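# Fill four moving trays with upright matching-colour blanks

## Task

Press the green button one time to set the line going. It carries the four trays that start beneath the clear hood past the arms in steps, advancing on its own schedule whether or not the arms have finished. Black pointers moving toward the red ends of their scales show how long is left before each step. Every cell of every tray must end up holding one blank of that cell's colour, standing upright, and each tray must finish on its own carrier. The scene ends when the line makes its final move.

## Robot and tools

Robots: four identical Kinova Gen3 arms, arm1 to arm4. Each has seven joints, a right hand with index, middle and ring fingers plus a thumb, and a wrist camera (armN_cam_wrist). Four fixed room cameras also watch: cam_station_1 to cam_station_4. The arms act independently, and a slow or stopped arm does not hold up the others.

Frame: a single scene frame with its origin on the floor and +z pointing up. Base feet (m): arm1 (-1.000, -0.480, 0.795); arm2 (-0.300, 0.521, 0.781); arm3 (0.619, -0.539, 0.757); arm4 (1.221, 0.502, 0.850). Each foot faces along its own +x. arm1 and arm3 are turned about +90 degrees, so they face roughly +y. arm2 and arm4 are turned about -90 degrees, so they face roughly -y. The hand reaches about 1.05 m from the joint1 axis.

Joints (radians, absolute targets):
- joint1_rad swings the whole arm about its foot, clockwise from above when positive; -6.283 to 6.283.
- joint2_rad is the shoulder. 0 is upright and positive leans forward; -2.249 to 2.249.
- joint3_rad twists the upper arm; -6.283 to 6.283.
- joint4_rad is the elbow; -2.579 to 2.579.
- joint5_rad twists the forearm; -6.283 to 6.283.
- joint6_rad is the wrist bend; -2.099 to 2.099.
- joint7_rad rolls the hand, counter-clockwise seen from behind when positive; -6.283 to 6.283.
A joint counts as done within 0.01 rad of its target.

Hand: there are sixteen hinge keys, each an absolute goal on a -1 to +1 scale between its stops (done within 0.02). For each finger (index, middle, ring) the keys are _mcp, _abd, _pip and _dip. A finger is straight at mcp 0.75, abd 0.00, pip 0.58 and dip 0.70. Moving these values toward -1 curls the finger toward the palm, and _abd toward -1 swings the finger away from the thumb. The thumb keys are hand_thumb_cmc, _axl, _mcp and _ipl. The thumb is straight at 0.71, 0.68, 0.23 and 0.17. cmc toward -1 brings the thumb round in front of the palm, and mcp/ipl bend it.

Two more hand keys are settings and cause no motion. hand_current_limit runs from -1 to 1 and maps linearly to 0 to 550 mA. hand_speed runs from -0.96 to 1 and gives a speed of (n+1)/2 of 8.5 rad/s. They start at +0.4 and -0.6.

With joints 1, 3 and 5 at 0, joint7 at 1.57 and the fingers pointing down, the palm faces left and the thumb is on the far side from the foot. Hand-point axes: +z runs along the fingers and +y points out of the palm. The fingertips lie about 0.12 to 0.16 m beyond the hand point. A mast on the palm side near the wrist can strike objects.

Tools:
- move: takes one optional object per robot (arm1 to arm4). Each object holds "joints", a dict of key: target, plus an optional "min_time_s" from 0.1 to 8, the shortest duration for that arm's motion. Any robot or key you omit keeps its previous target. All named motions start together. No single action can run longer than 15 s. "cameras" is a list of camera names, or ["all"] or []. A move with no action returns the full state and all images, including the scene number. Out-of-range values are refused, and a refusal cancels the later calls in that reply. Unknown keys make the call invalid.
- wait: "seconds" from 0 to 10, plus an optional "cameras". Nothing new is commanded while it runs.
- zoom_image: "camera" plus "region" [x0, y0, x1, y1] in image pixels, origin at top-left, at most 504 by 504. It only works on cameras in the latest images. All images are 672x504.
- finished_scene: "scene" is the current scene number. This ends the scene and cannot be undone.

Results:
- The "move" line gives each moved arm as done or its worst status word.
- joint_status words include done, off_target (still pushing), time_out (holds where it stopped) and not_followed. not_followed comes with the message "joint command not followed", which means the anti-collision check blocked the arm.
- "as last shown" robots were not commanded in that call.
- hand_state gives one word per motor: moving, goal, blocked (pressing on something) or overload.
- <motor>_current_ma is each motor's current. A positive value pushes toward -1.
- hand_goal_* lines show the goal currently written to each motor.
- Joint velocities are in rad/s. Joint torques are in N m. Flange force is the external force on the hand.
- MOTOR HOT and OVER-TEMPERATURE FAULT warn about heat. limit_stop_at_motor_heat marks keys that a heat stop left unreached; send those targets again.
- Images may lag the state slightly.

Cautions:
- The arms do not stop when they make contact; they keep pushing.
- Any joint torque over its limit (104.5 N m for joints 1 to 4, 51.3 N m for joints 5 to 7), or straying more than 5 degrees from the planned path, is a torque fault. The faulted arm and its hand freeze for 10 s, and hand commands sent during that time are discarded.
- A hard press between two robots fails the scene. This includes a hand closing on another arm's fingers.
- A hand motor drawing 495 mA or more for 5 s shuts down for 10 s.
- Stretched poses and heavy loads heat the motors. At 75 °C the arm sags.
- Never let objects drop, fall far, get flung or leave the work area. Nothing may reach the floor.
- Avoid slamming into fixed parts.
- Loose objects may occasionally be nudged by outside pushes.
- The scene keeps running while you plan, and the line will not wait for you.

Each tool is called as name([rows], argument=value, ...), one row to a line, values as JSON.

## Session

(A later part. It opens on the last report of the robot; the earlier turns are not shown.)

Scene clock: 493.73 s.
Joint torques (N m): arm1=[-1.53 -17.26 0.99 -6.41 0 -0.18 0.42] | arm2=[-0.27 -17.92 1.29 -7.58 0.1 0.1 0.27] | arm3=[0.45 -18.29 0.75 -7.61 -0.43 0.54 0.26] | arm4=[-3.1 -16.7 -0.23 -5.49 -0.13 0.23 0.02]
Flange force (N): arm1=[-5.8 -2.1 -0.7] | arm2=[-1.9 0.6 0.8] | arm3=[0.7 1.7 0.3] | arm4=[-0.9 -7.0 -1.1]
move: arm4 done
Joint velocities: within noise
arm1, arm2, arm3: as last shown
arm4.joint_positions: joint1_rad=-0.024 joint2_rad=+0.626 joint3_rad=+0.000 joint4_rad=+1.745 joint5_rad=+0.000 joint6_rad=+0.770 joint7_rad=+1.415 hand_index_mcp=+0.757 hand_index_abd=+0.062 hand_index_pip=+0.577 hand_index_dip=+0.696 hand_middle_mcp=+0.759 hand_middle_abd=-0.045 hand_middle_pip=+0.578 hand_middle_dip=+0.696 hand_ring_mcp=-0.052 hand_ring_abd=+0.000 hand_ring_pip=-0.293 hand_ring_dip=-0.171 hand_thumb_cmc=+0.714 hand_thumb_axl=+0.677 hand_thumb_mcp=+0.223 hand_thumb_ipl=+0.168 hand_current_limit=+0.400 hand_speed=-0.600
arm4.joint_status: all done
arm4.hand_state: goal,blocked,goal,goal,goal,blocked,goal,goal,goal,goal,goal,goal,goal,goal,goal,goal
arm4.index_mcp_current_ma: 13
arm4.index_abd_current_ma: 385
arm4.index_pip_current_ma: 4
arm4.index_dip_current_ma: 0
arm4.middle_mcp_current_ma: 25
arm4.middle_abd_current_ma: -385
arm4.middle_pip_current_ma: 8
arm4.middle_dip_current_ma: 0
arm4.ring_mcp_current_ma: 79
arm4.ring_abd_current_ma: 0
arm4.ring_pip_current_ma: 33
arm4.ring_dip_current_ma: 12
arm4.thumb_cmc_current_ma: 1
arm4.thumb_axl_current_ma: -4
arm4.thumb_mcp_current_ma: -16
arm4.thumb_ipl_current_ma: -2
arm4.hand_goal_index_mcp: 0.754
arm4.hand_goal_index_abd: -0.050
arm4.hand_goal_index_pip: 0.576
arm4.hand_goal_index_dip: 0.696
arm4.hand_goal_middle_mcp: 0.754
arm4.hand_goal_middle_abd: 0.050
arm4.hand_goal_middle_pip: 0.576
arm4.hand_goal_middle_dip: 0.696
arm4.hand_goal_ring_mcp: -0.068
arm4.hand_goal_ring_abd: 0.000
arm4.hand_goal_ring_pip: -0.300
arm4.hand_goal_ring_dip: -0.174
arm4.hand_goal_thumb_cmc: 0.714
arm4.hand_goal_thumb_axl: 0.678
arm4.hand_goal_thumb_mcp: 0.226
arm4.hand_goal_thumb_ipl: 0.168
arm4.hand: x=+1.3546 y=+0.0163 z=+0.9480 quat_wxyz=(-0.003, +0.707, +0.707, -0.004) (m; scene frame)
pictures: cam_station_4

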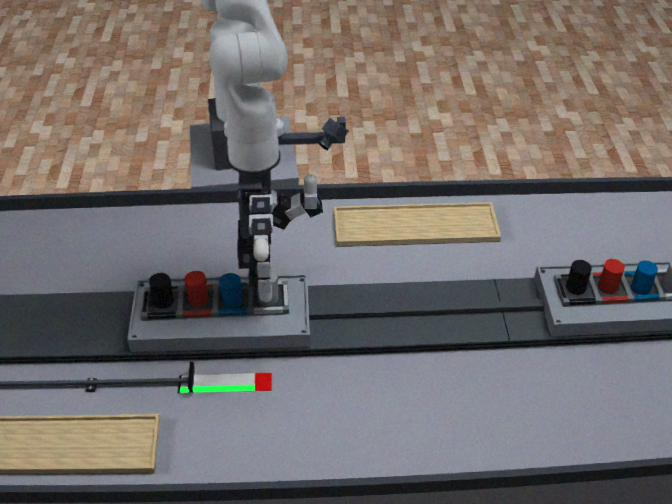

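move(arm4={"joints":{"hand_index_abd":0.15,"hand_middle_abd":-0.15}})

move(arm4={"joints":{"joint2_rad":0.53672,"joint4_rad":1.68404,"joint6_rad":0.92083},"min_time_s":1.1}, cameras=["cam_station_1","cam_station_2","cam_station_3","cam_station_4"])

zoom_image(camera="cam_station_4", region=[130, 220, 330, 370])

zoom_image(camera="cam_station_4", region=[472, 220, 672, 370])

Scene clock: 495.93 s.
Joint torques (N m): arm1=[-1.52 -17.26 1.1 -6.41 -0.02 -0.18 0.36] | arm2=[-0.27 -17.92 1.27 -7.55 0.1 0.07 0.28] | arm3=[0.5 -18.28 0.8 -7.62 -0.45 0.51 0.23] | arm4=[-2.53 -19.31 0.44 -7.49 0.09 -0.47 0.04]
Flange force (N): arm1=[-5.8 -2.2 -0.7] | arm2=[-2.1 0.6 0.7] | arm3=[0.7 1.8 0.2] | arm4=[0.8 -5.9 3.4]
move: arm4 done
Joint velocities: within noise
arm1, arm2, arm3: as last shown
arm4.joint_positions: joint1_rad=-0.024 joint2_rad=+0.626 joint3_rad=+0.000 joint4_rad=+1.745 joint5_rad=+0.000 joint6_rad=+0.770 joint7_rad=+1.415 hand_index_mcp=+0.755 hand_index_abd=+0.146 hand_index_pip=+0.577 hand_index_dip=+0.696 hand_middle_mcp=+0.755 hand_middle_abd=-0.146 hand_middle_pip=+0.578 hand_middle_dip=+0.696 hand_ring_mcp=-0.052 hand_ring_abd=+0.000 hand_ring_pip=-0.293 hand_ring_dip=-0.171 hand_thumb_cmc=+0.714 hand_thumb_axl=+0.677 hand_thumb_mcp=+0.223 hand_thumb_ipl=+0.168 hand_current_limit=+0.400 hand_speed=-0.600
arm4.joint_status: all done
arm4.hand_state: goal,goal,goal,goal,goal,goal,goal,goal,goal,goal,goal,goal,goal,goal,goal,goal
arm4.index_mcp_current_ma: 7
arm4.index_abd_current_ma: -17
arm4.index_pip_current_ma: 4
arm4.index_dip_current_ma: 0
arm4.middle_mcp_current_ma: 7
arm4.middle_abd_current_ma: 17
arm4.middle_pip_current_ma: 8
arm4.middle_dip_current_ma: 0
arm4.ring_mcp_current_ma: 79
arm4.ring_abd_current_ma: 0
arm4.ring_pip_current_ma: 33
arm4.ring_dip_current_ma: 12
arm4.thumb_cmc_current_ma: 1
arm4.thumb_axl_current_ma: -4
arm4.thumb_mcp_current_ma: -16
arm4.thumb_ipl_current_ma: -2
arm4.hand_goal_index_mcp: 0.754
arm4.hand_goal_index_abd: 0.150
arm4.hand_goal_index_pip: 0.576
arm4.hand_goal_index_dip: 0.696
arm4.hand_goal_middle_mcp: 0.754
arm4.hand_goal_middle_abd: -0.150
arm4.hand_goal_middle_pip: 0.576
arm4.hand_goal_middle_dip: 0.696
arm4.hand_goal_ring_mcp: -0.068
arm4.hand_goal_ring_abd: 0.000
arm4.hand_goal_ring_pip: -0.300
arm4.hand_goal_ring_dip: -0.174
arm4.hand_goal_thumb_cmc: 0.714
arm4.hand_goal_thumb_axl: 0.678
arm4.hand_goal_thumb_mcp: 0.226
arm4.hand_goal_thumb_ipl: 0.168
arm4.hand: x=+1.3546 y=+0.0163 z=+0.9479 quat_wxyz=(-0.003, +0.707, +0.707, -0.004) (m; scene frame)
pictures: none

Scene clock: 497.33 s.
Joint torques (N m): arm1=[-1.47 -17.26 1.06 -6.43 -0.03 -0.17 0.35] | arm2=[-0.27 -17.86 1.2 -7.65 0.07 0.08 0.28] | arm3=[0.48 -18.31 0.76 -7.52 -0.46 0.55 0.25] | arm4=[-2.55 -18.66 0.41 -8.38 0.08 -0.44 0]
Flange force (N): arm1=[-5.7 -2.2 -0.6] | arm2=[-1.6 0.5 0.8] | arm3=[0.3 1.9 0.1] | arm4=[0.7 -5.7 3.5]
move: arm4 done
Joint velocities: within noise
arm1, arm2, arm3: as last shown
arm4.joint_positions: joint1_rad=-0.024 joint2_rad=+0.537 joint3_rad=+0.000 joint4_rad=+1.684 joint5_rad=+0.000 joint6_rad=+0.921 joint7_rad=+1.415 hand_index_mcp=+0.755 hand_index_abd=+0.146 hand_index_pip=+0.577 hand_index_dip=+0.696 hand_middle_mcp=+0.755 hand_middle_abd=-0.146 hand_middle_pip=+0.578 hand_middle_dip=+0.696 hand_ring_mcp=-0.052 hand_ring_abd=+0.000 hand_ring_pip=-0.293 hand_ring_dip=-0.171 hand_thumb_cmc=+0.714 hand_thumb_axl=+0.677 hand_thumb_mcp=+0.223 hand_thumb_ipl=+0.168 hand_current_limit=+0.400 hand_speed=-0.600
arm4.joint_status: all done
arm4.hand_state: goal,goal,goal,goal,goal,goal,goal,goal,goal,goal,goal,goal,goal,goal,goal,goal
arm4.index_mcp_current_ma: 7
arm4.index_abd_current_ma: -17
arm4.index_pip_current_ma: 4
arm4.index_dip_current_ma: 0
arm4.middle_mcp_current_ma: 7
arm4.middle_abd_current_ma: 17
arm4.middle_pip_current_ma: 8
arm4.middle_dip_current_ma: 0
arm4.ring_mcp_current_ma: 79
arm4.ring_abd_current_ma: 0
arm4.ring_pip_current_ma: 33
arm4.ring_dip_current_ma: 12
arm4.thumb_cmc_current_ma: 1
arm4.thumb_axl_current_ma: -4
arm4.thumb_mcp_current_ma: -16
arm4.thumb_ipl_current_ma: -2
arm4.hand_goal_index_mcp: 0.754
arm4.hand_goal_index_abd: 0.150
arm4.hand_goal_index_pip: 0.576
arm4.hand_goal_index_dip: 0.696
arm4.hand_goal_middle_mcp: 0.754
arm4.hand_goal_middle_abd: -0.150
arm4.hand_goal_middle_pip: 0.576
arm4.hand_goal_middle_dip: 0.696
arm4.hand_goal_ring_mcp: -0.068
arm4.hand_goal_ring_abd: 0.000
arm4.hand_goal_ring_pip: -0.300
arm4.hand_goal_ring_dip: -0.174
arm4.hand_goal_thumb_cmc: 0.714
arm4.hand_goal_thumb_axl: 0.678
arm4.hand_goal_thumb_mcp: 0.226
arm4.hand_goal_thumb_ipl: 0.168
arm4.hand: x=+1.3551 y=+0.0164 z=+1.0041 quat_wxyz=(-0.003, +0.707, +0.707, -0.004) (m; scene frame)
pictures: cam_station_1, cam_station_2, cam_station_3, cam_station_4

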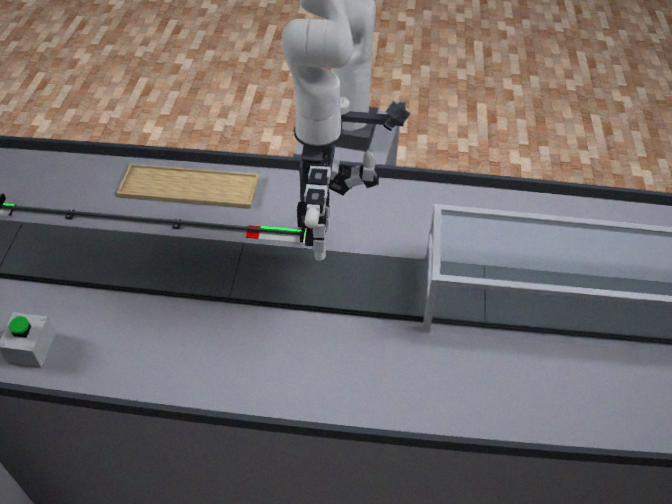

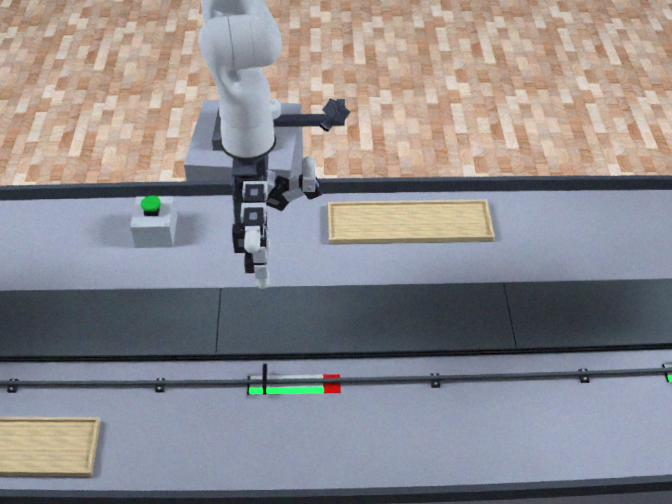

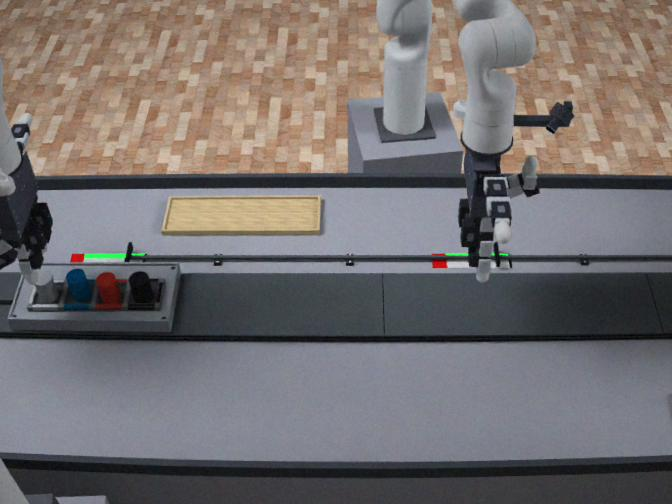

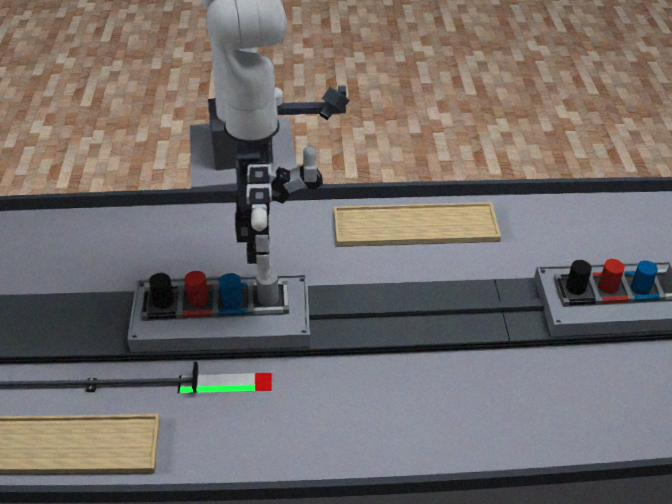

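Scaled by 2.520.

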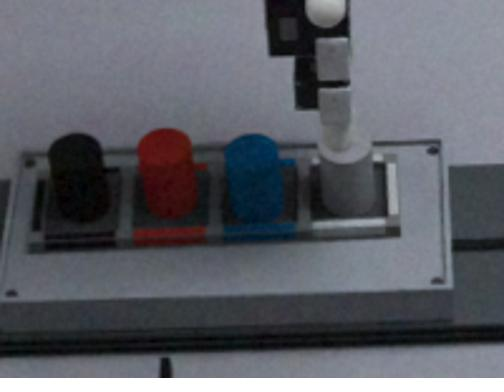

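Scaled by 2.520.

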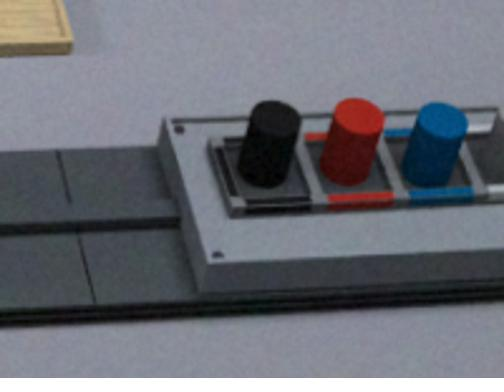

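wait(seconds=10)

wait(seconds=10)

wait(seconds=10, cameras=["cam_station_4"])

zoom_image(camera="cam_station_4", region=[472, 220, 672, 370])

Scene clock: 512.23 s.
Joint torques (N m): arm1=[-1.47 -17.25 1.07 -6.38 -0.04 -0.2 0.38] | arm2=[-0.28 -17.91 1.28 -7.62 0.09 0.09 0.3] | arm3=[0.46 -18.27 0.81 -7.57 -0.5 0.53 0.17] | arm4=[-2.69 -18.7 0.49 -8.42 0.09 -0.5 -0.01]
Flange force (N): arm1=[-5.9 -2.1 -0.8] | arm2=[-1.8 0.6 0.8] | arm3=[0.5 1.6 0.2] | arm4=[0.6 -6.0 3.5]
Joint velocities: within noise
arm1.joint_positions: joint1_rad=-0.127 joint2_rad=+0.476 joint3_rad=+0.000 joint4_rad=+1.580 joint5_rad=+0.000 joint6_rad=+1.085 joint7_rad=+1.554 hand_index_mcp=+0.753 hand_index_abd=+0.147 hand_index_pip=+0.577 hand_index_dip=+0.696 hand_middle_mcp=+0.753 hand_middle_abd=-0.146 hand_middle_pip=+0.577 hand_middle_dip=+0.696 hand_ring_mcp=-0.052 hand_ring_abd=+0.000 hand_ring_pip=-0.293 hand_ring_dip=-0.171 hand_thumb_cmc=+0.714 hand_thumb_axl=+0.677 hand_thumb_mcp=+0.223 hand_thumb_ipl=+0.168 hand_current_limit=+0.400 hand_speed=-0.600
arm1.joint_status: not commanded
arm1.hand_state: goal,goal,goal,goal,goal,goal,goal,goal,goal,goal,goal,goal,goal,goal,goal,goal
arm1.index_mcp_current_ma: 0
arm1.index_abd_current_ma: -1
arm1.index_pip_current_ma: 0
arm1.index_dip_current_ma: 0
arm1.middle_mcp_current_ma: 0
arm1.middle_abd_current_ma: 1
arm1.middle_pip_current_ma: 0
arm1.middle_dip_current_ma: 0
arm1.ring_mcp_current_ma: 13
arm1.ring_abd_current_ma: 0
arm1.ring_pip_current_ma: 3
arm1.ring_dip_current_ma: 1
arm1.thumb_cmc_current_ma: 0
arm1.thumb_axl_current_ma: 0
arm1.thumb_mcp_current_ma: -1
arm1.thumb_ipl_current_ma: 0
arm1.hand_goal_index_mcp: 0.754
arm1.hand_goal_index_abd: 0.150
arm1.hand_goal_index_pip: 0.576
arm1.hand_goal_index_dip: 0.696
arm1.hand_goal_middle_mcp: 0.754
arm1.hand_goal_middle_abd: -0.150
arm1.hand_goal_middle_pip: 0.576
arm1.hand_goal_middle_dip: 0.696
arm1.hand_goal_ring_mcp: -0.068
arm1.hand_goal_ring_abd: 0.000
arm1.hand_goal_ring_pip: -0.300
arm1.hand_goal_ring_dip: -0.174
arm1.hand_goal_thumb_cmc: 0.714
arm1.hand_goal_thumb_axl: 0.678
arm1.hand_goal_thumb_mcp: 0.226
arm1.hand_goal_thumb_ipl: 0.168
arm1.hand: x=-1.0684 y=+0.0137 z=+1.0048 quat_wxyz=(+0.000, -0.707, +0.707, +0.000) (m; scene frame)
arm2.joint_positions: joint1_rad=-0.226 joint2_rad=+0.498 joint3_rad=+0.000 joint4_rad=+1.495 joint5_rad=+0.000 joint6_rad=+1.150 joint7_rad=+1.401 hand_index_mcp=+0.750 hand_index_abd=+0.146 hand_index_pip=+0.573 hand_index_dip=+0.693 hand_middle_mcp=+0.754 hand_middle_abd=-0.146 hand_middle_pip=+0.577 hand_middle_dip=+0.696 hand_ring_mcp=-0.052 hand_ring_abd=+0.000 hand_ring_pip=-0.294 hand_ring_dip=-0.171 hand_thumb_cmc=+0.714 hand_thumb_axl=+0.677 hand_thumb_mcp=+0.223 hand_thumb_ipl=+0.168 hand_current_limit=+0.400 hand_speed=-0.600
arm2.joint_status: not commanded
arm2.hand_state: goal,goal,goal,goal,goal,goal,goal,goal,goal,goal,goal,goal,goal,goal,goal,goal
arm2.index_mcp_current_ma: 0
arm2.index_abd_current_ma: 0
arm2.index_pip_current_ma: 0
arm2.index_dip_current_ma: 0
arm2.middle_mcp_current_ma: 0
arm2.middle_abd_current_ma: 0
arm2.middle_pip_current_ma: 0
arm2.middle_dip_current_ma: 0
arm2.ring_mcp_current_ma: 5
arm2.ring_abd_current_ma: 0
arm2.ring_pip_current_ma: 1
arm2.ring_dip_current_ma: 0
arm2.thumb_cmc_current_ma: 0
arm2.thumb_axl_current_ma: 0
arm2.thumb_mcp_current_ma: 0
arm2.thumb_ipl_current_ma: 0
arm2.hand_goal_index_mcp: 0.754
arm2.hand_goal_index_abd: 0.150
arm2.hand_goal_index_pip: 0.576
arm2.hand_goal_index_dip: 0.696
arm2.hand_goal_middle_mcp: 0.754
arm2.hand_goal_middle_abd: -0.150
arm2.hand_goal_middle_pip: 0.576
arm2.hand_goal_middle_dip: 0.696
arm2.hand_goal_ring_mcp: -0.068
arm2.hand_goal_ring_abd: 0.000
arm2.hand_goal_ring_pip: -0.300
arm2.hand_goal_ring_dip: -0.174
arm2.hand_goal_thumb_cmc: 0.714
arm2.hand_goal_thumb_axl: 0.678
arm2.hand_goal_thumb_mcp: 0.226
arm2.hand_goal_thumb_ipl: 0.168
arm2.hand: x=-0.1569 y=+0.0124 z=+1.0040 quat_wxyz=(-0.001, +0.707, +0.707, +0.001) (m; scene frame)
arm3.joint_positions: joint1_rad=-0.095 joint2_rad=+0.586 joint3_rad=+0.000 joint4_rad=+1.266 joint5_rad=+0.000 joint6_rad=+1.289 joint7_rad=+1.351 hand_index_mcp=+0.752 hand_index_abd=+0.146 hand_index_pip=+0.577 hand_index_dip=+0.696 hand_middle_mcp=+0.752 hand_middle_abd=-0.146 hand_middle_pip=+0.576 hand_middle_dip=+0.696 hand_ring_mcp=-0.051 hand_ring_abd=+0.000 hand_ring_pip=-0.294 hand_ring_dip=-0.171 hand_thumb_cmc=+0.714 hand_thumb_axl=+0.677 hand_thumb_mcp=+0.223 hand_thumb_ipl=+0.168 hand_current_limit=+0.400 hand_speed=-0.600
arm3.joint_status: not commanded
arm3.hand_state: goal,goal,goal,goal,goal,goal,goal,goal,goal,goal,goal,goal,goal,goal,goal,goal
arm3.index_mcp_current_ma: -9
arm3.index_abd_current_ma: -15
arm3.index_pip_current_ma: 3
arm3.index_dip_current_ma: 0
arm3.middle_mcp_current_ma: -12
arm3.middle_abd_current_ma: 17
arm3.middle_pip_current_ma: 0
arm3.middle_dip_current_ma: 0
arm3.ring_mcp_current_ma: 88
arm3.ring_abd_current_ma: 0
arm3.ring_pip_current_ma: 29
arm3.ring_dip_current_ma: 13
arm3.thumb_cmc_current_ma: 1
arm3.thumb_axl_current_ma: -4
arm3.thumb_mcp_current_ma: -17
arm3.thumb_ipl_current_ma: -2
arm3.hand_goal_index_mcp: 0.754
arm3.hand_goal_index_abd: 0.150
arm3.hand_goal_index_pip: 0.576
arm3.hand_goal_index_dip: 0.696
arm3.hand_goal_middle_mcp: 0.754
arm3.hand_goal_middle_abd: -0.150
arm3.hand_goal_middle_pip: 0.576
arm3.hand_goal_middle_dip: 0.696
arm3.hand_goal_ring_mcp: -0.068
arm3.hand_goal_ring_abd: 0.000
arm3.hand_goal_ring_pip: -0.300
arm3.hand_goal_ring_dip: -0.174
arm3.hand_goal_thumb_cmc: 0.714
arm3.hand_goal_thumb_axl: 0.678
arm3.hand_goal_thumb_mcp: 0.226
arm3.hand_goal_thumb_ipl: 0.168
arm3.hand: x=+0.4453 y=+0.0112 z=+1.0051 quat_wxyz=(-0.005, -0.707, +0.707, +0.004) (m; scene frame)
arm4.joint_positions: joint1_rad=-0.024 joint2_rad=+0.537 joint3_rad=+0.000 joint4_rad=+1.684 joint5_rad=+0.000 joint6_rad=+0.921 joint7_rad=+1.415 hand_index_mcp=+0.755 hand_index_abd=+0.146 hand_index_pip=+0.577 hand_index_dip=+0.696 hand_middle_mcp=+0.755 hand_middle_abd=-0.146 hand_middle_pip=+0.578 hand_middle_dip=+0.696 hand_ring_mcp=-0.052 hand_ring_abd=+0.000 hand_ring_pip=-0.293 hand_ring_dip=-0.171 hand_thumb_cmc=+0.714 hand_thumb_axl=+0.677 hand_thumb_mcp=+0.223 hand_thumb_ipl=+0.168 hand_current_limit=+0.400 hand_speed=-0.600
arm4.joint_status: all done
arm4.hand_state: goal,goal,goal,goal,goal,goal,goal,goal,goal,goal,goal,goal,goal,goal,goal,goal
arm4.index_mcp_current_ma: 7
arm4.index_abd_current_ma: -17
arm4.index_pip_current_ma: 4
arm4.index_dip_current_ma: 0
arm4.middle_mcp_current_ma: 7
arm4.middle_abd_current_ma: 17
arm4.middle_pip_current_ma: 8
arm4.middle_dip_current_ma: 0
arm4.ring_mcp_current_ma: 79
arm4.ring_abd_current_ma: 0
arm4.ring_pip_current_ma: 33
arm4.ring_dip_current_ma: 12
arm4.thumb_cmc_current_ma: 1
arm4.thumb_axl_current_ma: -4
arm4.thumb_mcp_current_ma: -16
arm4.thumb_ipl_current_ma: -2
arm4.hand_goal_index_mcp: 0.754
arm4.hand_goal_index_abd: 0.150
arm4.hand_goal_index_pip: 0.576
arm4.hand_goal_index_dip: 0.696
arm4.hand_goal_middle_mcp: 0.754
arm4.hand_goal_middle_abd: -0.150
arm4.hand_goal_middle_pip: 0.576
arm4.hand_goal_middle_dip: 0.696
arm4.hand_goal_ring_mcp: -0.068
arm4.hand_goal_ring_abd: 0.000
arm4.hand_goal_ring_pip: -0.300
arm4.hand_goal_ring_dip: -0.174
arm4.hand_goal_thumb_cmc: 0.714
arm4.hand_goal_thumb_axl: 0.678
arm4.hand_goal_thumb_mcp: 0.226
arm4.hand_goal_thumb_ipl: 0.168
arm4.hand: x=+1.3551 y=+0.0164 z=+1.0041 quat_wxyz=(-0.003, +0.707, +0.707, -0.004) (m; scene frame)
wait: 10.00 s; at rest from the start
pictures: none

Scene clock: 522.23 s.
Joint torques (N m): arm1=[-1.5 -17.27 1.04 -6.4 -0.04 -0.19 0.37] | arm2=[-0.26 -17.94 1.25 -7.68 0.11 0.1 0.3] | arm3=[0.47 -18.26 0.81 -7.58 -0.43 0.56 0.21] | arm4=[-2.64 -18.7 0.3 -8.44 0.08 -0.47 0.05]
Flange force (N): arm1=[-5.9 -2.2 -0.7] | arm2=[-1.6 0.6 1.0] | arm3=[0.7 1.7 0.2] | arm4=[0.8 -5.8 3.6]
Joint velocities: within noise
arm1.joint_positions: joint1_rad=-0.127 joint2_rad=+0.476 joint3_rad=+0.000 joint4_rad=+1.580 joint5_rad=+0.000 joint6_rad=+1.085 joint7_rad=+1.554 hand_index_mcp=+0.753 hand_index_abd=+0.147 hand_index_pip=+0.577 hand_index_dip=+0.696 hand_middle_mcp=+0.753 hand_middle_abd=-0.146 hand_middle_pip=+0.577 hand_middle_dip=+0.696 hand_ring_mcp=-0.052 hand_ring_abd=+0.000 hand_ring_pip=-0.293 hand_ring_dip=-0.171 hand_thumb_cmc=+0.714 hand_thumb_axl=+0.677 hand_thumb_mcp=+0.223 hand_thumb_ipl=+0.168 hand_current_limit=+0.400 hand_speed=-0.600
arm1.joint_status: not commanded
arm1.hand_state: goal,goal,goal,goal,goal,goal,goal,goal,goal,goal,goal,goal,goal,goal,goal,goal
arm1.index_mcp_current_ma: 0
arm1.index_abd_current_ma: -1
arm1.index_pip_current_ma: 0
arm1.index_dip_current_ma: 0
arm1.middle_mcp_current_ma: 0
arm1.middle_abd_current_ma: 1
arm1.middle_pip_current_ma: 0
arm1.middle_dip_current_ma: 0
arm1.ring_mcp_current_ma: 13
arm1.ring_abd_current_ma: 0
arm1.ring_pip_current_ma: 3
arm1.ring_dip_current_ma: 1
arm1.thumb_cmc_current_ma: 0
arm1.thumb_axl_current_ma: 0
arm1.thumb_mcp_current_ma: -1
arm1.thumb_ipl_current_ma: 0
arm1.hand_goal_index_mcp: 0.754
arm1.hand_goal_index_abd: 0.150
arm1.hand_goal_index_pip: 0.576
arm1.hand_goal_index_dip: 0.696
arm1.hand_goal_middle_mcp: 0.754
arm1.hand_goal_middle_abd: -0.150
arm1.hand_goal_middle_pip: 0.576
arm1.hand_goal_middle_dip: 0.696
arm1.hand_goal_ring_mcp: -0.068
arm1.hand_goal_ring_abd: 0.000
arm1.hand_goal_ring_pip: -0.300
arm1.hand_goal_ring_dip: -0.174
arm1.hand_goal_thumb_cmc: 0.714
arm1.hand_goal_thumb_axl: 0.678
arm1.hand_goal_thumb_mcp: 0.226
arm1.hand_goal_thumb_ipl: 0.168
arm1.hand: x=-1.0684 y=+0.0137 z=+1.0048 quat_wxyz=(+0.000, -0.707, +0.707, +0.000) (m; scene frame)
arm2.joint_positions: joint1_rad=-0.226 joint2_rad=+0.498 joint3_rad=+0.000 joint4_rad=+1.495 joint5_rad=+0.000 joint6_rad=+1.150 joint7_rad=+1.401 hand_index_mcp=+0.750 hand_index_abd=+0.146 hand_index_pip=+0.573 hand_index_dip=+0.693 hand_middle_mcp=+0.754 hand_middle_abd=-0.146 hand_middle_pip=+0.577 hand_middle_dip=+0.696 hand_ring_mcp=-0.052 hand_ring_abd=+0.000 hand_ring_pip=-0.294 hand_ring_dip=-0.171 hand_thumb_cmc=+0.714 hand_thumb_axl=+0.677 hand_thumb_mcp=+0.223 hand_thumb_ipl=+0.168 hand_current_limit=+0.400 hand_speed=-0.600
arm2.joint_status: not commanded
arm2.hand_state: goal,goal,goal,goal,goal,goal,goal,goal,goal,goal,goal,goal,goal,goal,goal,goal
arm2.index_mcp_current_ma: 0
arm2.index_abd_current_ma: 0
arm2.index_pip_current_ma: 0
arm2.index_dip_current_ma: 0
arm2.middle_mcp_current_ma: 0
arm2.middle_abd_current_ma: 0
arm2.middle_pip_current_ma: 0
arm2.middle_dip_current_ma: 0
arm2.ring_mcp_current_ma: 5
arm2.ring_abd_current_ma: 0
arm2.ring_pip_current_ma: 1
arm2.ring_dip_current_ma: 0
arm2.thumb_cmc_current_ma: 0
arm2.thumb_axl_current_ma: 0
arm2.thumb_mcp_current_ma: 0
arm2.thumb_ipl_current_ma: 0
arm2.hand_goal_index_mcp: 0.754
arm2.hand_goal_index_abd: 0.150
arm2.hand_goal_index_pip: 0.576
arm2.hand_goal_index_dip: 0.696
arm2.hand_goal_middle_mcp: 0.754
arm2.hand_goal_middle_abd: -0.150
arm2.hand_goal_middle_pip: 0.576
arm2.hand_goal_middle_dip: 0.696
arm2.hand_goal_ring_mcp: -0.068
arm2.hand_goal_ring_abd: 0.000
arm2.hand_goal_ring_pip: -0.300
arm2.hand_goal_ring_dip: -0.174
arm2.hand_goal_thumb_cmc: 0.714
arm2.hand_goal_thumb_axl: 0.678
arm2.hand_goal_thumb_mcp: 0.226
arm2.hand_goal_thumb_ipl: 0.168
arm2.hand: x=-0.1569 y=+0.0124 z=+1.0040 quat_wxyz=(-0.001, +0.707, +0.707, +0.001) (m; scene frame)
arm3.joint_positions: joint1_rad=-0.095 joint2_rad=+0.586 joint3_rad=+0.000 joint4_rad=+1.266 joint5_rad=+0.000 joint6_rad=+1.289 joint7_rad=+1.351 hand_index_mcp=+0.752 hand_index_abd=+0.146 hand_index_pip=+0.577 hand_index_dip=+0.696 hand_middle_mcp=+0.752 hand_middle_abd=-0.146 hand_middle_pip=+0.576 hand_middle_dip=+0.696 hand_ring_mcp=-0.051 hand_ring_abd=+0.000 hand_ring_pip=-0.294 hand_ring_dip=-0.171 hand_thumb_cmc=+0.714 hand_thumb_axl=+0.677 hand_thumb_mcp=+0.223 hand_thumb_ipl=+0.168 hand_current_limit=+0.400 hand_speed=-0.600
arm3.joint_status: not commanded
arm3.hand_state: goal,goal,goal,goal,goal,goal,goal,goal,goal,goal,goal,goal,goal,goal,goal,goal
arm3.index_mcp_current_ma: -9
arm3.index_abd_current_ma: -15
arm3.index_pip_current_ma: 3
arm3.index_dip_current_ma: 0
arm3.middle_mcp_current_ma: -12
arm3.middle_abd_current_ma: 17
arm3.middle_pip_current_ma: 0
arm3.middle_dip_current_ma: 0
arm3.ring_mcp_current_ma: 88
arm3.ring_abd_current_ma: 0
arm3.ring_pip_current_ma: 29
arm3.ring_dip_current_ma: 13
arm3.thumb_cmc_current_ma: 1
arm3.thumb_axl_current_ma: -4
arm3.thumb_mcp_current_ma: -17
arm3.thumb_ipl_current_ma: -2
arm3.hand_goal_index_mcp: 0.754
arm3.hand_goal_index_abd: 0.150
arm3.hand_goal_index_pip: 0.576
arm3.hand_goal_index_dip: 0.696
arm3.hand_goal_middle_mcp: 0.754
arm3.hand_goal_middle_abd: -0.150
arm3.hand_goal_middle_pip: 0.576
arm3.hand_goal_middle_dip: 0.696
arm3.hand_goal_ring_mcp: -0.068
arm3.hand_goal_ring_abd: 0.000
arm3.hand_goal_ring_pip: -0.300
arm3.hand_goal_ring_dip: -0.174
arm3.hand_goal_thumb_cmc: 0.714
arm3.hand_goal_thumb_axl: 0.678
arm3.hand_goal_thumb_mcp: 0.226
arm3.hand_goal_thumb_ipl: 0.168
arm3.hand: x=+0.4453 y=+0.0112 z=+1.0051 quat_wxyz=(-0.005, -0.707, +0.707, +0.004) (m; scene frame)
arm4.joint_positions: joint1_rad=-0.024 joint2_rad=+0.537 joint3_rad=+0.000 joint4_rad=+1.684 joint5_rad=+0.000 joint6_rad=+0.921 joint7_rad=+1.415 hand_index_mcp=+0.755 hand_index_abd=+0.146 hand_index_pip=+0.577 hand_index_dip=+0.696 hand_middle_mcp=+0.755 hand_middle_abd=-0.146 hand_middle_pip=+0.578 hand_middle_dip=+0.696 hand_ring_mcp=-0.052 hand_ring_abd=+0.000 hand_ring_pip=-0.293 hand_ring_dip=-0.171 hand_thumb_cmc=+0.714 hand_thumb_axl=+0.677 hand_thumb_mcp=+0.223 hand_thumb_ipl=+0.168 hand_current_limit=+0.400 hand_speed=-0.600
arm4.joint_status: all done
arm4.hand_state: goal,goal,goal,goal,goal,goal,goal,goal,goal,goal,goal,goal,goal,goal,goal,goal
arm4.index_mcp_current_ma: 7
arm4.index_abd_current_ma: -17
arm4.index_pip_current_ma: 4
arm4.index_dip_current_ma: 0
arm4.middle_mcp_current_ma: 7
arm4.middle_abd_current_ma: 17
arm4.middle_pip_current_ma: 8
arm4.middle_dip_current_ma: 0
arm4.ring_mcp_current_ma: 79
arm4.ring_abd_current_ma: 0
arm4.ring_pip_current_ma: 33
arm4.ring_dip_current_ma: 12
arm4.thumb_cmc_current_ma: 1
arm4.thumb_axl_current_ma: -4
arm4.thumb_mcp_current_ma: -16
arm4.thumb_ipl_current_ma: -2
arm4.hand_goal_index_mcp: 0.754
arm4.hand_goal_index_abd: 0.150
arm4.hand_goal_index_pip: 0.576
arm4.hand_goal_index_dip: 0.696
arm4.hand_goal_middle_mcp: 0.754
arm4.hand_goal_middle_abd: -0.150
arm4.hand_goal_middle_pip: 0.576
arm4.hand_goal_middle_dip: 0.696
arm4.hand_goal_ring_mcp: -0.068
arm4.hand_goal_ring_abd: 0.000
arm4.hand_goal_ring_pip: -0.300
arm4.hand_goal_ring_dip: -0.174
arm4.hand_goal_thumb_cmc: 0.714
arm4.hand_goal_thumb_axl: 0.678
arm4.hand_goal_thumb_mcp: 0.226
arm4.hand_goal_thumb_ipl: 0.168
arm4.hand: x=+1.3551 y=+0.0164 z=+1.0041 quat_wxyz=(-0.003, +0.707, +0.707, -0.004) (m; scene frame)
wait: 10.00 s; at rest by 0.27 s
pictures: none

Scene clock: 532.23 s.
Joint torques (N m): arm1=[-1.53 -17.24 1 -6.34 -0.04 -0.21 0.36] | arm2=[-0.3 -17.81 1.27 -7.58 0.12 0.09 0.29] | arm3=[0.5 -18.25 0.82 -7.66 -0.43 0.52 0.18] | arm4=[-2.55 -18.64 0.41 -8.38 0.08 -0.46 0.03]
Flange force (N): arm1=[-6.1 -2.3 -0.9] | arm2=[-1.7 0.5 0.7] | arm3=[1.0 1.7 0.3] | arm4=[0.7 -5.7 3.5]
Joint velocities: within noise
arm1.joint_positions: joint1_rad=-0.127 joint2_rad=+0.476 joint3_rad=+0.000 joint4_rad=+1.580 joint5_rad=+0.000 joint6_rad=+1.085 joint7_rad=+1.554 hand_index_mcp=+0.753 hand_index_abd=+0.147 hand_index_pip=+0.577 hand_index_dip=+0.696 hand_middle_mcp=+0.753 hand_middle_abd=-0.146 hand_middle_pip=+0.577 hand_middle_dip=+0.696 hand_ring_mcp=-0.052 hand_ring_abd=+0.000 hand_ring_pip=-0.293 hand_ring_dip=-0.171 hand_thumb_cmc=+0.714 hand_thumb_axl=+0.677 hand_thumb_mcp=+0.223 hand_thumb_ipl=+0.168 hand_current_limit=+0.400 hand_speed=-0.600
arm1.joint_status: not commanded
arm1.hand_state: goal,goal,goal,goal,goal,goal,goal,goal,goal,goal,goal,goal,goal,goal,goal,goal
arm1.index_mcp_current_ma: 0
arm1.index_abd_current_ma: -1
arm1.index_pip_current_ma: 0
arm1.index_dip_current_ma: 0
arm1.middle_mcp_current_ma: 0
arm1.middle_abd_current_ma: 1
arm1.middle_pip_current_ma: 0
arm1.middle_dip_current_ma: 0
arm1.ring_mcp_current_ma: 13
arm1.ring_abd_current_ma: 0
arm1.ring_pip_current_ma: 3
arm1.ring_dip_current_ma: 1
arm1.thumb_cmc_current_ma: 0
arm1.thumb_axl_current_ma: 0
arm1.thumb_mcp_current_ma: -1
arm1.thumb_ipl_current_ma: 0
arm1.hand_goal_index_mcp: 0.754
arm1.hand_goal_index_abd: 0.150
arm1.hand_goal_index_pip: 0.576
arm1.hand_goal_index_dip: 0.696
arm1.hand_goal_middle_mcp: 0.754
arm1.hand_goal_middle_abd: -0.150
arm1.hand_goal_middle_pip: 0.576
arm1.hand_goal_middle_dip: 0.696
arm1.hand_goal_ring_mcp: -0.068
arm1.hand_goal_ring_abd: 0.000
arm1.hand_goal_ring_pip: -0.300
arm1.hand_goal_ring_dip: -0.174
arm1.hand_goal_thumb_cmc: 0.714
arm1.hand_goal_thumb_axl: 0.678
arm1.hand_goal_thumb_mcp: 0.226
arm1.hand_goal_thumb_ipl: 0.168
arm1.hand: x=-1.0684 y=+0.0137 z=+1.0048 quat_wxyz=(+0.000, -0.707, +0.707, +0.000) (m; scene frame)
arm2.joint_positions: joint1_rad=-0.226 joint2_rad=+0.498 joint3_rad=+0.000 joint4_rad=+1.495 joint5_rad=+0.000 joint6_rad=+1.150 joint7_rad=+1.401 hand_index_mcp=+0.750 hand_index_abd=+0.146 hand_index_pip=+0.573 hand_index_dip=+0.693 hand_middle_mcp=+0.754 hand_middle_abd=-0.146 hand_middle_pip=+0.577 hand_middle_dip=+0.696 hand_ring_mcp=-0.052 hand_ring_abd=+0.000 hand_ring_pip=-0.294 hand_ring_dip=-0.171 hand_thumb_cmc=+0.714 hand_thumb_axl=+0.677 hand_thumb_mcp=+0.223 hand_thumb_ipl=+0.168 hand_current_limit=+0.400 hand_speed=-0.600
arm2.joint_status: not commanded
arm2.hand_state: goal,goal,goal,goal,goal,goal,goal,goal,goal,goal,goal,goal,goal,goal,goal,goal
arm2.index_mcp_current_ma: 0
arm2.index_abd_current_ma: 0
arm2.index_pip_current_ma: 0
arm2.index_dip_current_ma: 0
arm2.middle_mcp_current_ma: 0
arm2.middle_abd_current_ma: 0
arm2.middle_pip_current_ma: 0
arm2.middle_dip_current_ma: 0
arm2.ring_mcp_current_ma: 5
arm2.ring_abd_current_ma: 0
arm2.ring_pip_current_ma: 1
arm2.ring_dip_current_ma: 0
arm2.thumb_cmc_current_ma: 0
arm2.thumb_axl_current_ma: 0
arm2.thumb_mcp_current_ma: 0
arm2.thumb_ipl_current_ma: 0
arm2.hand_goal_index_mcp: 0.754
arm2.hand_goal_index_abd: 0.150
arm2.hand_goal_index_pip: 0.576
arm2.hand_goal_index_dip: 0.696
arm2.hand_goal_middle_mcp: 0.754
arm2.hand_goal_middle_abd: -0.150
arm2.hand_goal_middle_pip: 0.576
arm2.hand_goal_middle_dip: 0.696
arm2.hand_goal_ring_mcp: -0.068
arm2.hand_goal_ring_abd: 0.000
arm2.hand_goal_ring_pip: -0.300
arm2.hand_goal_ring_dip: -0.174
arm2.hand_goal_thumb_cmc: 0.714
arm2.hand_goal_thumb_axl: 0.678
arm2.hand_goal_thumb_mcp: 0.226
arm2.hand_goal_thumb_ipl: 0.168
arm2.hand: x=-0.1569 y=+0.0124 z=+1.0040 quat_wxyz=(-0.001, +0.707, +0.707, +0.001) (m; scene frame)
arm3.joint_positions: joint1_rad=-0.095 joint2_rad=+0.586 joint3_rad=+0.000 joint4_rad=+1.266 joint5_rad=+0.000 joint6_rad=+1.289 joint7_rad=+1.351 hand_index_mcp=+0.752 hand_index_abd=+0.146 hand_index_pip=+0.577 hand_index_dip=+0.696 hand_middle_mcp=+0.752 hand_middle_abd=-0.146 hand_middle_pip=+0.576 hand_middle_dip=+0.696 hand_ring_mcp=-0.051 hand_ring_abd=+0.000 hand_ring_pip=-0.294 hand_ring_dip=-0.171 hand_thumb_cmc=+0.714 hand_thumb_axl=+0.677 hand_thumb_mcp=+0.223 hand_thumb_ipl=+0.168 hand_current_limit=+0.400 hand_speed=-0.600
arm3.joint_status: not commanded
arm3.hand_state: goal,goal,goal,goal,goal,goal,goal,goal,goal,goal,goal,goal,goal,goal,goal,goal
arm3.index_mcp_current_ma: -9
arm3.index_abd_current_ma: -15
arm3.index_pip_current_ma: 3
arm3.index_dip_current_ma: 0
arm3.middle_mcp_current_ma: -12
arm3.middle_abd_current_ma: 17
arm3.middle_pip_current_ma: 0
arm3.middle_dip_current_ma: 0
arm3.ring_mcp_current_ma: 88
arm3.ring_abd_current_ma: 0
arm3.ring_pip_current_ma: 29
arm3.ring_dip_current_ma: 13
arm3.thumb_cmc_current_ma: 1
arm3.thumb_axl_current_ma: -4
arm3.thumb_mcp_current_ma: -17
arm3.thumb_ipl_current_ma: -2
arm3.hand_goal_index_mcp: 0.754
arm3.hand_goal_index_abd: 0.150
arm3.hand_goal_index_pip: 0.576
arm3.hand_goal_index_dip: 0.696
arm3.hand_goal_middle_mcp: 0.754
arm3.hand_goal_middle_abd: -0.150
arm3.hand_goal_middle_pip: 0.576
arm3.hand_goal_middle_dip: 0.696
arm3.hand_goal_ring_mcp: -0.068
arm3.hand_goal_ring_abd: 0.000
arm3.hand_goal_ring_pip: -0.300
arm3.hand_goal_ring_dip: -0.174
arm3.hand_goal_thumb_cmc: 0.714
arm3.hand_goal_thumb_axl: 0.678
arm3.hand_goal_thumb_mcp: 0.226
arm3.hand_goal_thumb_ipl: 0.168
arm3.hand: x=+0.4453 y=+0.0112 z=+1.0051 quat_wxyz=(-0.005, -0.707, +0.707, +0.004) (m; scene frame)
arm4.joint_positions: joint1_rad=-0.024 joint2_rad=+0.537 joint3_rad=+0.000 joint4_rad=+1.684 joint5_rad=+0.000 joint6_rad=+0.921 joint7_rad=+1.415 hand_index_mcp=+0.755 hand_index_abd=+0.146 hand_index_pip=+0.577 hand_index_dip=+0.696 hand_middle_mcp=+0.755 hand_middle_abd=-0.146 hand_middle_pip=+0.578 hand_middle_dip=+0.696 hand_ring_mcp=-0.052 hand_ring_abd=+0.000 hand_ring_pip=-0.293 hand_ring_dip=-0.171 hand_thumb_cmc=+0.714 hand_thumb_axl=+0.677 hand_thumb_mcp=+0.223 hand_thumb_ipl=+0.168 hand_current_limit=+0.400 hand_speed=-0.600
arm4.joint_status: all done
arm4.hand_state: goal,goal,goal,goal,goal,goal,goal,goal,goal,goal,goal,goal,goal,goal,goal,goal
arm4.index_mcp_current_ma: 7
arm4.index_abd_current_ma: -17
arm4.index_pip_current_ma: 4
arm4.index_dip_current_ma: 0
arm4.middle_mcp_current_ma: 7
arm4.middle_abd_current_ma: 17
arm4.middle_pip_current_ma: 8
arm4.middle_dip_current_ma: 0
arm4.ring_mcp_current_ma: 79
arm4.ring_abd_current_ma: 0
arm4.ring_pip_current_ma: 33
arm4.ring_dip_current_ma: 12
arm4.thumb_cmc_current_ma: 1
arm4.thumb_axl_current_ma: -4
arm4.thumb_mcp_current_ma: -16
arm4.thumb_ipl_current_ma: -2
arm4.hand_goal_index_mcp: 0.754
arm4.hand_goal_index_abd: 0.150
arm4.hand_goal_index_pip: 0.576
arm4.hand_goal_index_dip: 0.696
arm4.hand_goal_middle_mcp: 0.754
arm4.hand_goal_middle_abd: -0.150
arm4.hand_goal_middle_pip: 0.576
arm4.hand_goal_middle_dip: 0.696
arm4.hand_goal_ring_mcp: -0.068
arm4.hand_goal_ring_abd: 0.000
arm4.hand_goal_ring_pip: -0.300
arm4.hand_goal_ring_dip: -0.174
arm4.hand_goal_thumb_cmc: 0.714
arm4.hand_goal_thumb_axl: 0.678
arm4.hand_goal_thumb_mcp: 0.226
arm4.hand_goal_thumb_ipl: 0.168
arm4.hand: x=+1.3551 y=+0.0164 z=+1.0041 quat_wxyz=(-0.003, +0.707, +0.707, -0.004) (m; scene frame)
wait: 10.00 s; at rest by 0.27 s
pictures: cam_station_4

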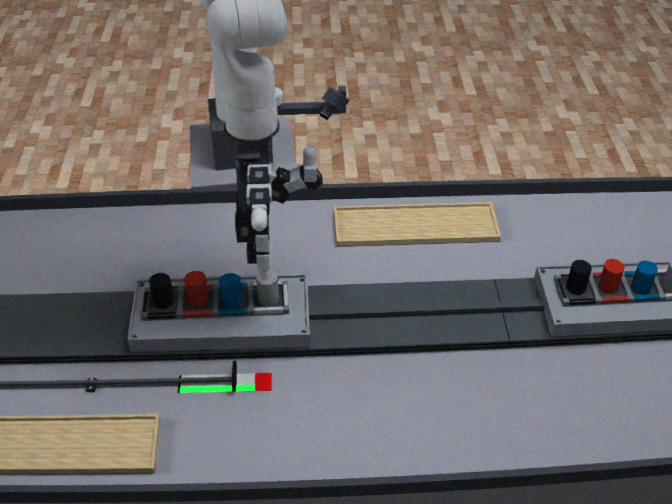

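Scaled by 2.520.

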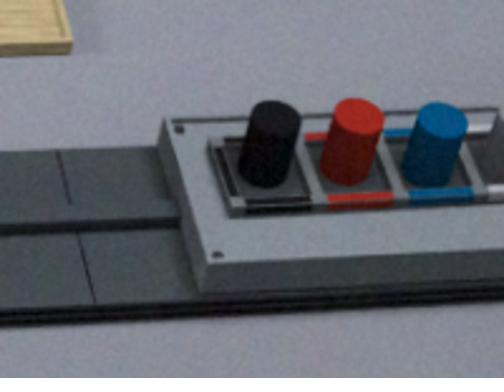

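zoom_image(camera="cam_station_4", region=[612, 250, 672, 310])

wait(seconds=0.1, cameras=["arm4_cam_wrist"])

Scaled by 8.400.

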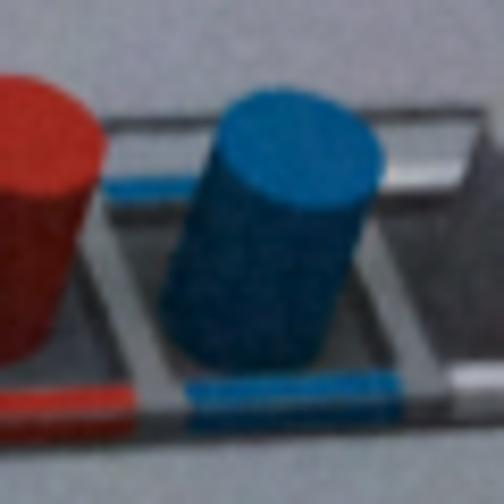

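Scene clock: 533.80 s.
Joint torques (N m): arm1=[-1.44 -17.29 0.98 -6.38 -0.06 -0.2 0.37] | arm2=[-0.32 -17.82 1.24 -7.65 0.06 0.08 0.26] | arm3=[0.49 -18.23 0.79 -7.54 -0.42 0.51 0.2] | arm4=[-2.64 -18.67 0.45 -8.41 0.11 -0.5 -0.03]
Flange force (N): arm1=[-6.0 -2.1 -0.7] | arm2=[-1.5 0.4 0.8] | arm3=[0.5 1.8 0.0] | arm4=[0.6 -6.0 3.4]
Joint velocities: within noise
arm1.joint_positions: joint1_rad=-0.127 joint2_rad=+0.476 joint3_rad=+0.000 joint4_rad=+1.580 joint5_rad=+0.000 joint6_rad=+1.085 joint7_rad=+1.554 hand_index_mcp=+0.753 hand_index_abd=+0.147 hand_index_pip=+0.577 hand_index_dip=+0.696 hand_middle_mcp=+0.753 hand_middle_abd=-0.146 hand_middle_pip=+0.577 hand_middle_dip=+0.696 hand_ring_mcp=-0.052 hand_ring_abd=+0.000 hand_ring_pip=-0.293 hand_ring_dip=-0.171 hand_thumb_cmc=+0.714 hand_thumb_axl=+0.677 hand_thumb_mcp=+0.223 hand_thumb_ipl=+0.168 hand_current_limit=+0.400 hand_speed=-0.600
arm1.joint_status: not commanded
arm1.hand_state: goal,goal,goal,goal,goal,goal,goal,goal,goal,goal,goal,goal,goal,goal,goal,goal
arm1.index_mcp_current_ma: 0
arm1.index_abd_current_ma: -1
arm1.index_pip_current_ma: 0
arm1.index_dip_current_ma: 0
arm1.middle_mcp_current_ma: 0
arm1.middle_abd_current_ma: 1
arm1.middle_pip_current_ma: 0
arm1.middle_dip_current_ma: 0
arm1.ring_mcp_current_ma: 13
arm1.ring_abd_current_ma: 0
arm1.ring_pip_current_ma: 3
arm1.ring_dip_current_ma: 1
arm1.thumb_cmc_current_ma: 0
arm1.thumb_axl_current_ma: 0
arm1.thumb_mcp_current_ma: -1
arm1.thumb_ipl_current_ma: 0
arm1.hand_goal_index_mcp: 0.754
arm1.hand_goal_index_abd: 0.150
arm1.hand_goal_index_pip: 0.576
arm1.hand_goal_index_dip: 0.696
arm1.hand_goal_middle_mcp: 0.754
arm1.hand_goal_middle_abd: -0.150
arm1.hand_goal_middle_pip: 0.576
arm1.hand_goal_middle_dip: 0.696
arm1.hand_goal_ring_mcp: -0.068
arm1.hand_goal_ring_abd: 0.000
arm1.hand_goal_ring_pip: -0.300
arm1.hand_goal_ring_dip: -0.174
arm1.hand_goal_thumb_cmc: 0.714
arm1.hand_goal_thumb_axl: 0.678
arm1.hand_goal_thumb_mcp: 0.226
arm1.hand_goal_thumb_ipl: 0.168
arm1.hand: x=-1.0684 y=+0.0137 z=+1.0048 quat_wxyz=(+0.000, -0.707, +0.707, +0.000) (m; scene frame)
arm2.joint_positions: joint1_rad=-0.226 joint2_rad=+0.498 joint3_rad=+0.000 joint4_rad=+1.495 joint5_rad=+0.000 joint6_rad=+1.150 joint7_rad=+1.401 hand_index_mcp=+0.750 hand_index_abd=+0.146 hand_index_pip=+0.573 hand_index_dip=+0.693 hand_middle_mcp=+0.754 hand_middle_abd=-0.146 hand_middle_pip=+0.577 hand_middle_dip=+0.696 hand_ring_mcp=-0.052 hand_ring_abd=+0.000 hand_ring_pip=-0.294 hand_ring_dip=-0.171 hand_thumb_cmc=+0.714 hand_thumb_axl=+0.677 hand_thumb_mcp=+0.223 hand_thumb_ipl=+0.168 hand_current_limit=+0.400 hand_speed=-0.600
arm2.joint_status: not commanded
arm2.hand_state: goal,goal,goal,goal,goal,goal,goal,goal,goal,goal,goal,goal,goal,goal,goal,goal
arm2.index_mcp_current_ma: 0
arm2.index_abd_current_ma: 0
arm2.index_pip_current_ma: 0
arm2.index_dip_current_ma: 0
arm2.middle_mcp_current_ma: 0
arm2.middle_abd_current_ma: 0
arm2.middle_pip_current_ma: 0
arm2.middle_dip_current_ma: 0
arm2.ring_mcp_current_ma: 5
arm2.ring_abd_current_ma: 0
arm2.ring_pip_current_ma: 1
arm2.ring_dip_current_ma: 0
arm2.thumb_cmc_current_ma: 0
arm2.thumb_axl_current_ma: 0
arm2.thumb_mcp_current_ma: 0
arm2.thumb_ipl_current_ma: 0
arm2.hand_goal_index_mcp: 0.754
arm2.hand_goal_index_abd: 0.150
arm2.hand_goal_index_pip: 0.576
arm2.hand_goal_index_dip: 0.696
arm2.hand_goal_middle_mcp: 0.754
arm2.hand_goal_middle_abd: -0.150
arm2.hand_goal_middle_pip: 0.576
arm2.hand_goal_middle_dip: 0.696
arm2.hand_goal_ring_mcp: -0.068
arm2.hand_goal_ring_abd: 0.000
arm2.hand_goal_ring_pip: -0.300
arm2.hand_goal_ring_dip: -0.174
arm2.hand_goal_thumb_cmc: 0.714
arm2.hand_goal_thumb_axl: 0.678
arm2.hand_goal_thumb_mcp: 0.226
arm2.hand_goal_thumb_ipl: 0.168
arm2.hand: x=-0.1569 y=+0.0124 z=+1.0040 quat_wxyz=(-0.001, +0.707, +0.707, +0.001) (m; scene frame)
arm3.joint_positions: joint1_rad=-0.095 joint2_rad=+0.586 joint3_rad=+0.000 joint4_rad=+1.266 joint5_rad=+0.000 joint6_rad=+1.289 joint7_rad=+1.351 hand_index_mcp=+0.752 hand_index_abd=+0.146 hand_index_pip=+0.577 hand_index_dip=+0.696 hand_middle_mcp=+0.752 hand_middle_abd=-0.146 hand_middle_pip=+0.576 hand_middle_dip=+0.696 hand_ring_mcp=-0.051 hand_ring_abd=+0.000 hand_ring_pip=-0.294 hand_ring_dip=-0.171 hand_thumb_cmc=+0.714 hand_thumb_axl=+0.677 hand_thumb_mcp=+0.223 hand_thumb_ipl=+0.168 hand_current_limit=+0.400 hand_speed=-0.600
arm3.joint_status: not commanded
arm3.hand_state: goal,goal,goal,goal,goal,goal,goal,goal,goal,goal,goal,goal,goal,goal,goal,goal
arm3.index_mcp_current_ma: -9
arm3.index_abd_current_ma: -15
arm3.index_pip_current_ma: 3
arm3.index_dip_current_ma: 0
arm3.middle_mcp_current_ma: -12
arm3.middle_abd_current_ma: 17
arm3.middle_pip_current_ma: 0
arm3.middle_dip_current_ma: 0
arm3.ring_mcp_current_ma: 88
arm3.ring_abd_current_ma: 0
arm3.ring_pip_current_ma: 29
arm3.ring_dip_current_ma: 13
arm3.thumb_cmc_current_ma: 1
arm3.thumb_axl_current_ma: -4
arm3.thumb_mcp_current_ma: -17
arm3.thumb_ipl_current_ma: -2
arm3.hand_goal_index_mcp: 0.754
arm3.hand_goal_index_abd: 0.150
arm3.hand_goal_index_pip: 0.576
arm3.hand_goal_index_dip: 0.696
arm3.hand_goal_middle_mcp: 0.754
arm3.hand_goal_middle_abd: -0.150
arm3.hand_goal_middle_pip: 0.576
arm3.hand_goal_middle_dip: 0.696
arm3.hand_goal_ring_mcp: -0.068
arm3.hand_goal_ring_abd: 0.000
arm3.hand_goal_ring_pip: -0.300
arm3.hand_goal_ring_dip: -0.174
arm3.hand_goal_thumb_cmc: 0.714
arm3.hand_goal_thumb_axl: 0.678
arm3.hand_goal_thumb_mcp: 0.226
arm3.hand_goal_thumb_ipl: 0.168
arm3.hand: x=+0.4453 y=+0.0112 z=+1.0051 quat_wxyz=(-0.005, -0.707, +0.707, +0.004) (m; scene frame)
arm4.joint_positions: joint1_rad=-0.024 joint2_rad=+0.537 joint3_rad=+0.000 joint4_rad=+1.684 joint5_rad=+0.000 joint6_rad=+0.921 joint7_rad=+1.415 hand_index_mcp=+0.755 hand_index_abd=+0.146 hand_index_pip=+0.577 hand_index_dip=+0.696 hand_middle_mcp=+0.755 hand_middle_abd=-0.146 hand_middle_pip=+0.578 hand_middle_dip=+0.696 hand_ring_mcp=-0.052 hand_ring_abd=+0.000 hand_ring_pip=-0.293 hand_ring_dip=-0.171 hand_thumb_cmc=+0.714 hand_thumb_axl=+0.677 hand_thumb_mcp=+0.223 hand_thumb_ipl=+0.168 hand_current_limit=+0.400 hand_speed=-0.600
arm4.joint_status: all done
arm4.hand_state: goal,goal,goal,goal,goal,goal,goal,goal,goal,goal,goal,goal,goal,goal,goal,goal
arm4.index_mcp_current_ma: 7
arm4.index_abd_current_ma: -17
arm4.index_pip_current_ma: 4
arm4.index_dip_current_ma: 0
arm4.middle_mcp_current_ma: 7
arm4.middle_abd_current_ma: 17
arm4.middle_pip_current_ma: 8
arm4.middle_dip_current_ma: 0
arm4.ring_mcp_current_ma: 79
arm4.ring_abd_current_ma: 0
arm4.ring_pip_current_ma: 33
arm4.ring_dip_current_ma: 12
arm4.thumb_cmc_current_ma: 1
arm4.thumb_axl_current_ma: -4
arm4.thumb_mcp_current_ma: -16
arm4.thumb_ipl_current_ma: -2
arm4.hand_goal_index_mcp: 0.754
arm4.hand_goal_index_abd: 0.150
arm4.hand_goal_index_pip: 0.576
arm4.hand_goal_index_dip: 0.696
arm4.hand_goal_middle_mcp: 0.754
arm4.hand_goal_middle_abd: -0.150
arm4.hand_goal_middle_pip: 0.576
arm4.hand_goal_middle_dip: 0.696
arm4.hand_goal_ring_mcp: -0.068
arm4.hand_goal_ring_abd: 0.000
arm4.hand_goal_ring_pip: -0.300
arm4.hand_goal_ring_dip: -0.174
arm4.hand_goal_thumb_cmc: 0.714
arm4.hand_goal_thumb_axl: 0.678
arm4.hand_goal_thumb_mcp: 0.226
arm4.hand_goal_thumb_ipl: 0.168
arm4.hand: x=+1.3551 y=+0.0164 z=+1.0041 quat_wxyz=(-0.003, +0.707, +0.707, -0.004) (m; scene frame)
wait: 0.10 s; at rest from the start
pictures: arm4_cam_wrist
camera_calibration:
arm4_cam_wrist: T_world_to_cam=[[0.637956, -0.769876, -0.0173869, -0.797655], [-0.501989, -0.432882, 0.748746, -0.116544], [-0.583968, -0.468939, -0.662629, 1.58543], [0, 0, 0, 1]] pos_world=[1.37621, 0.0789261, 1.12395]

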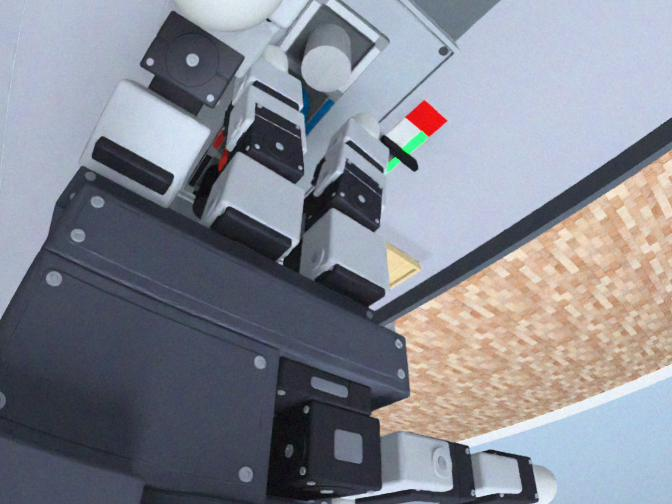

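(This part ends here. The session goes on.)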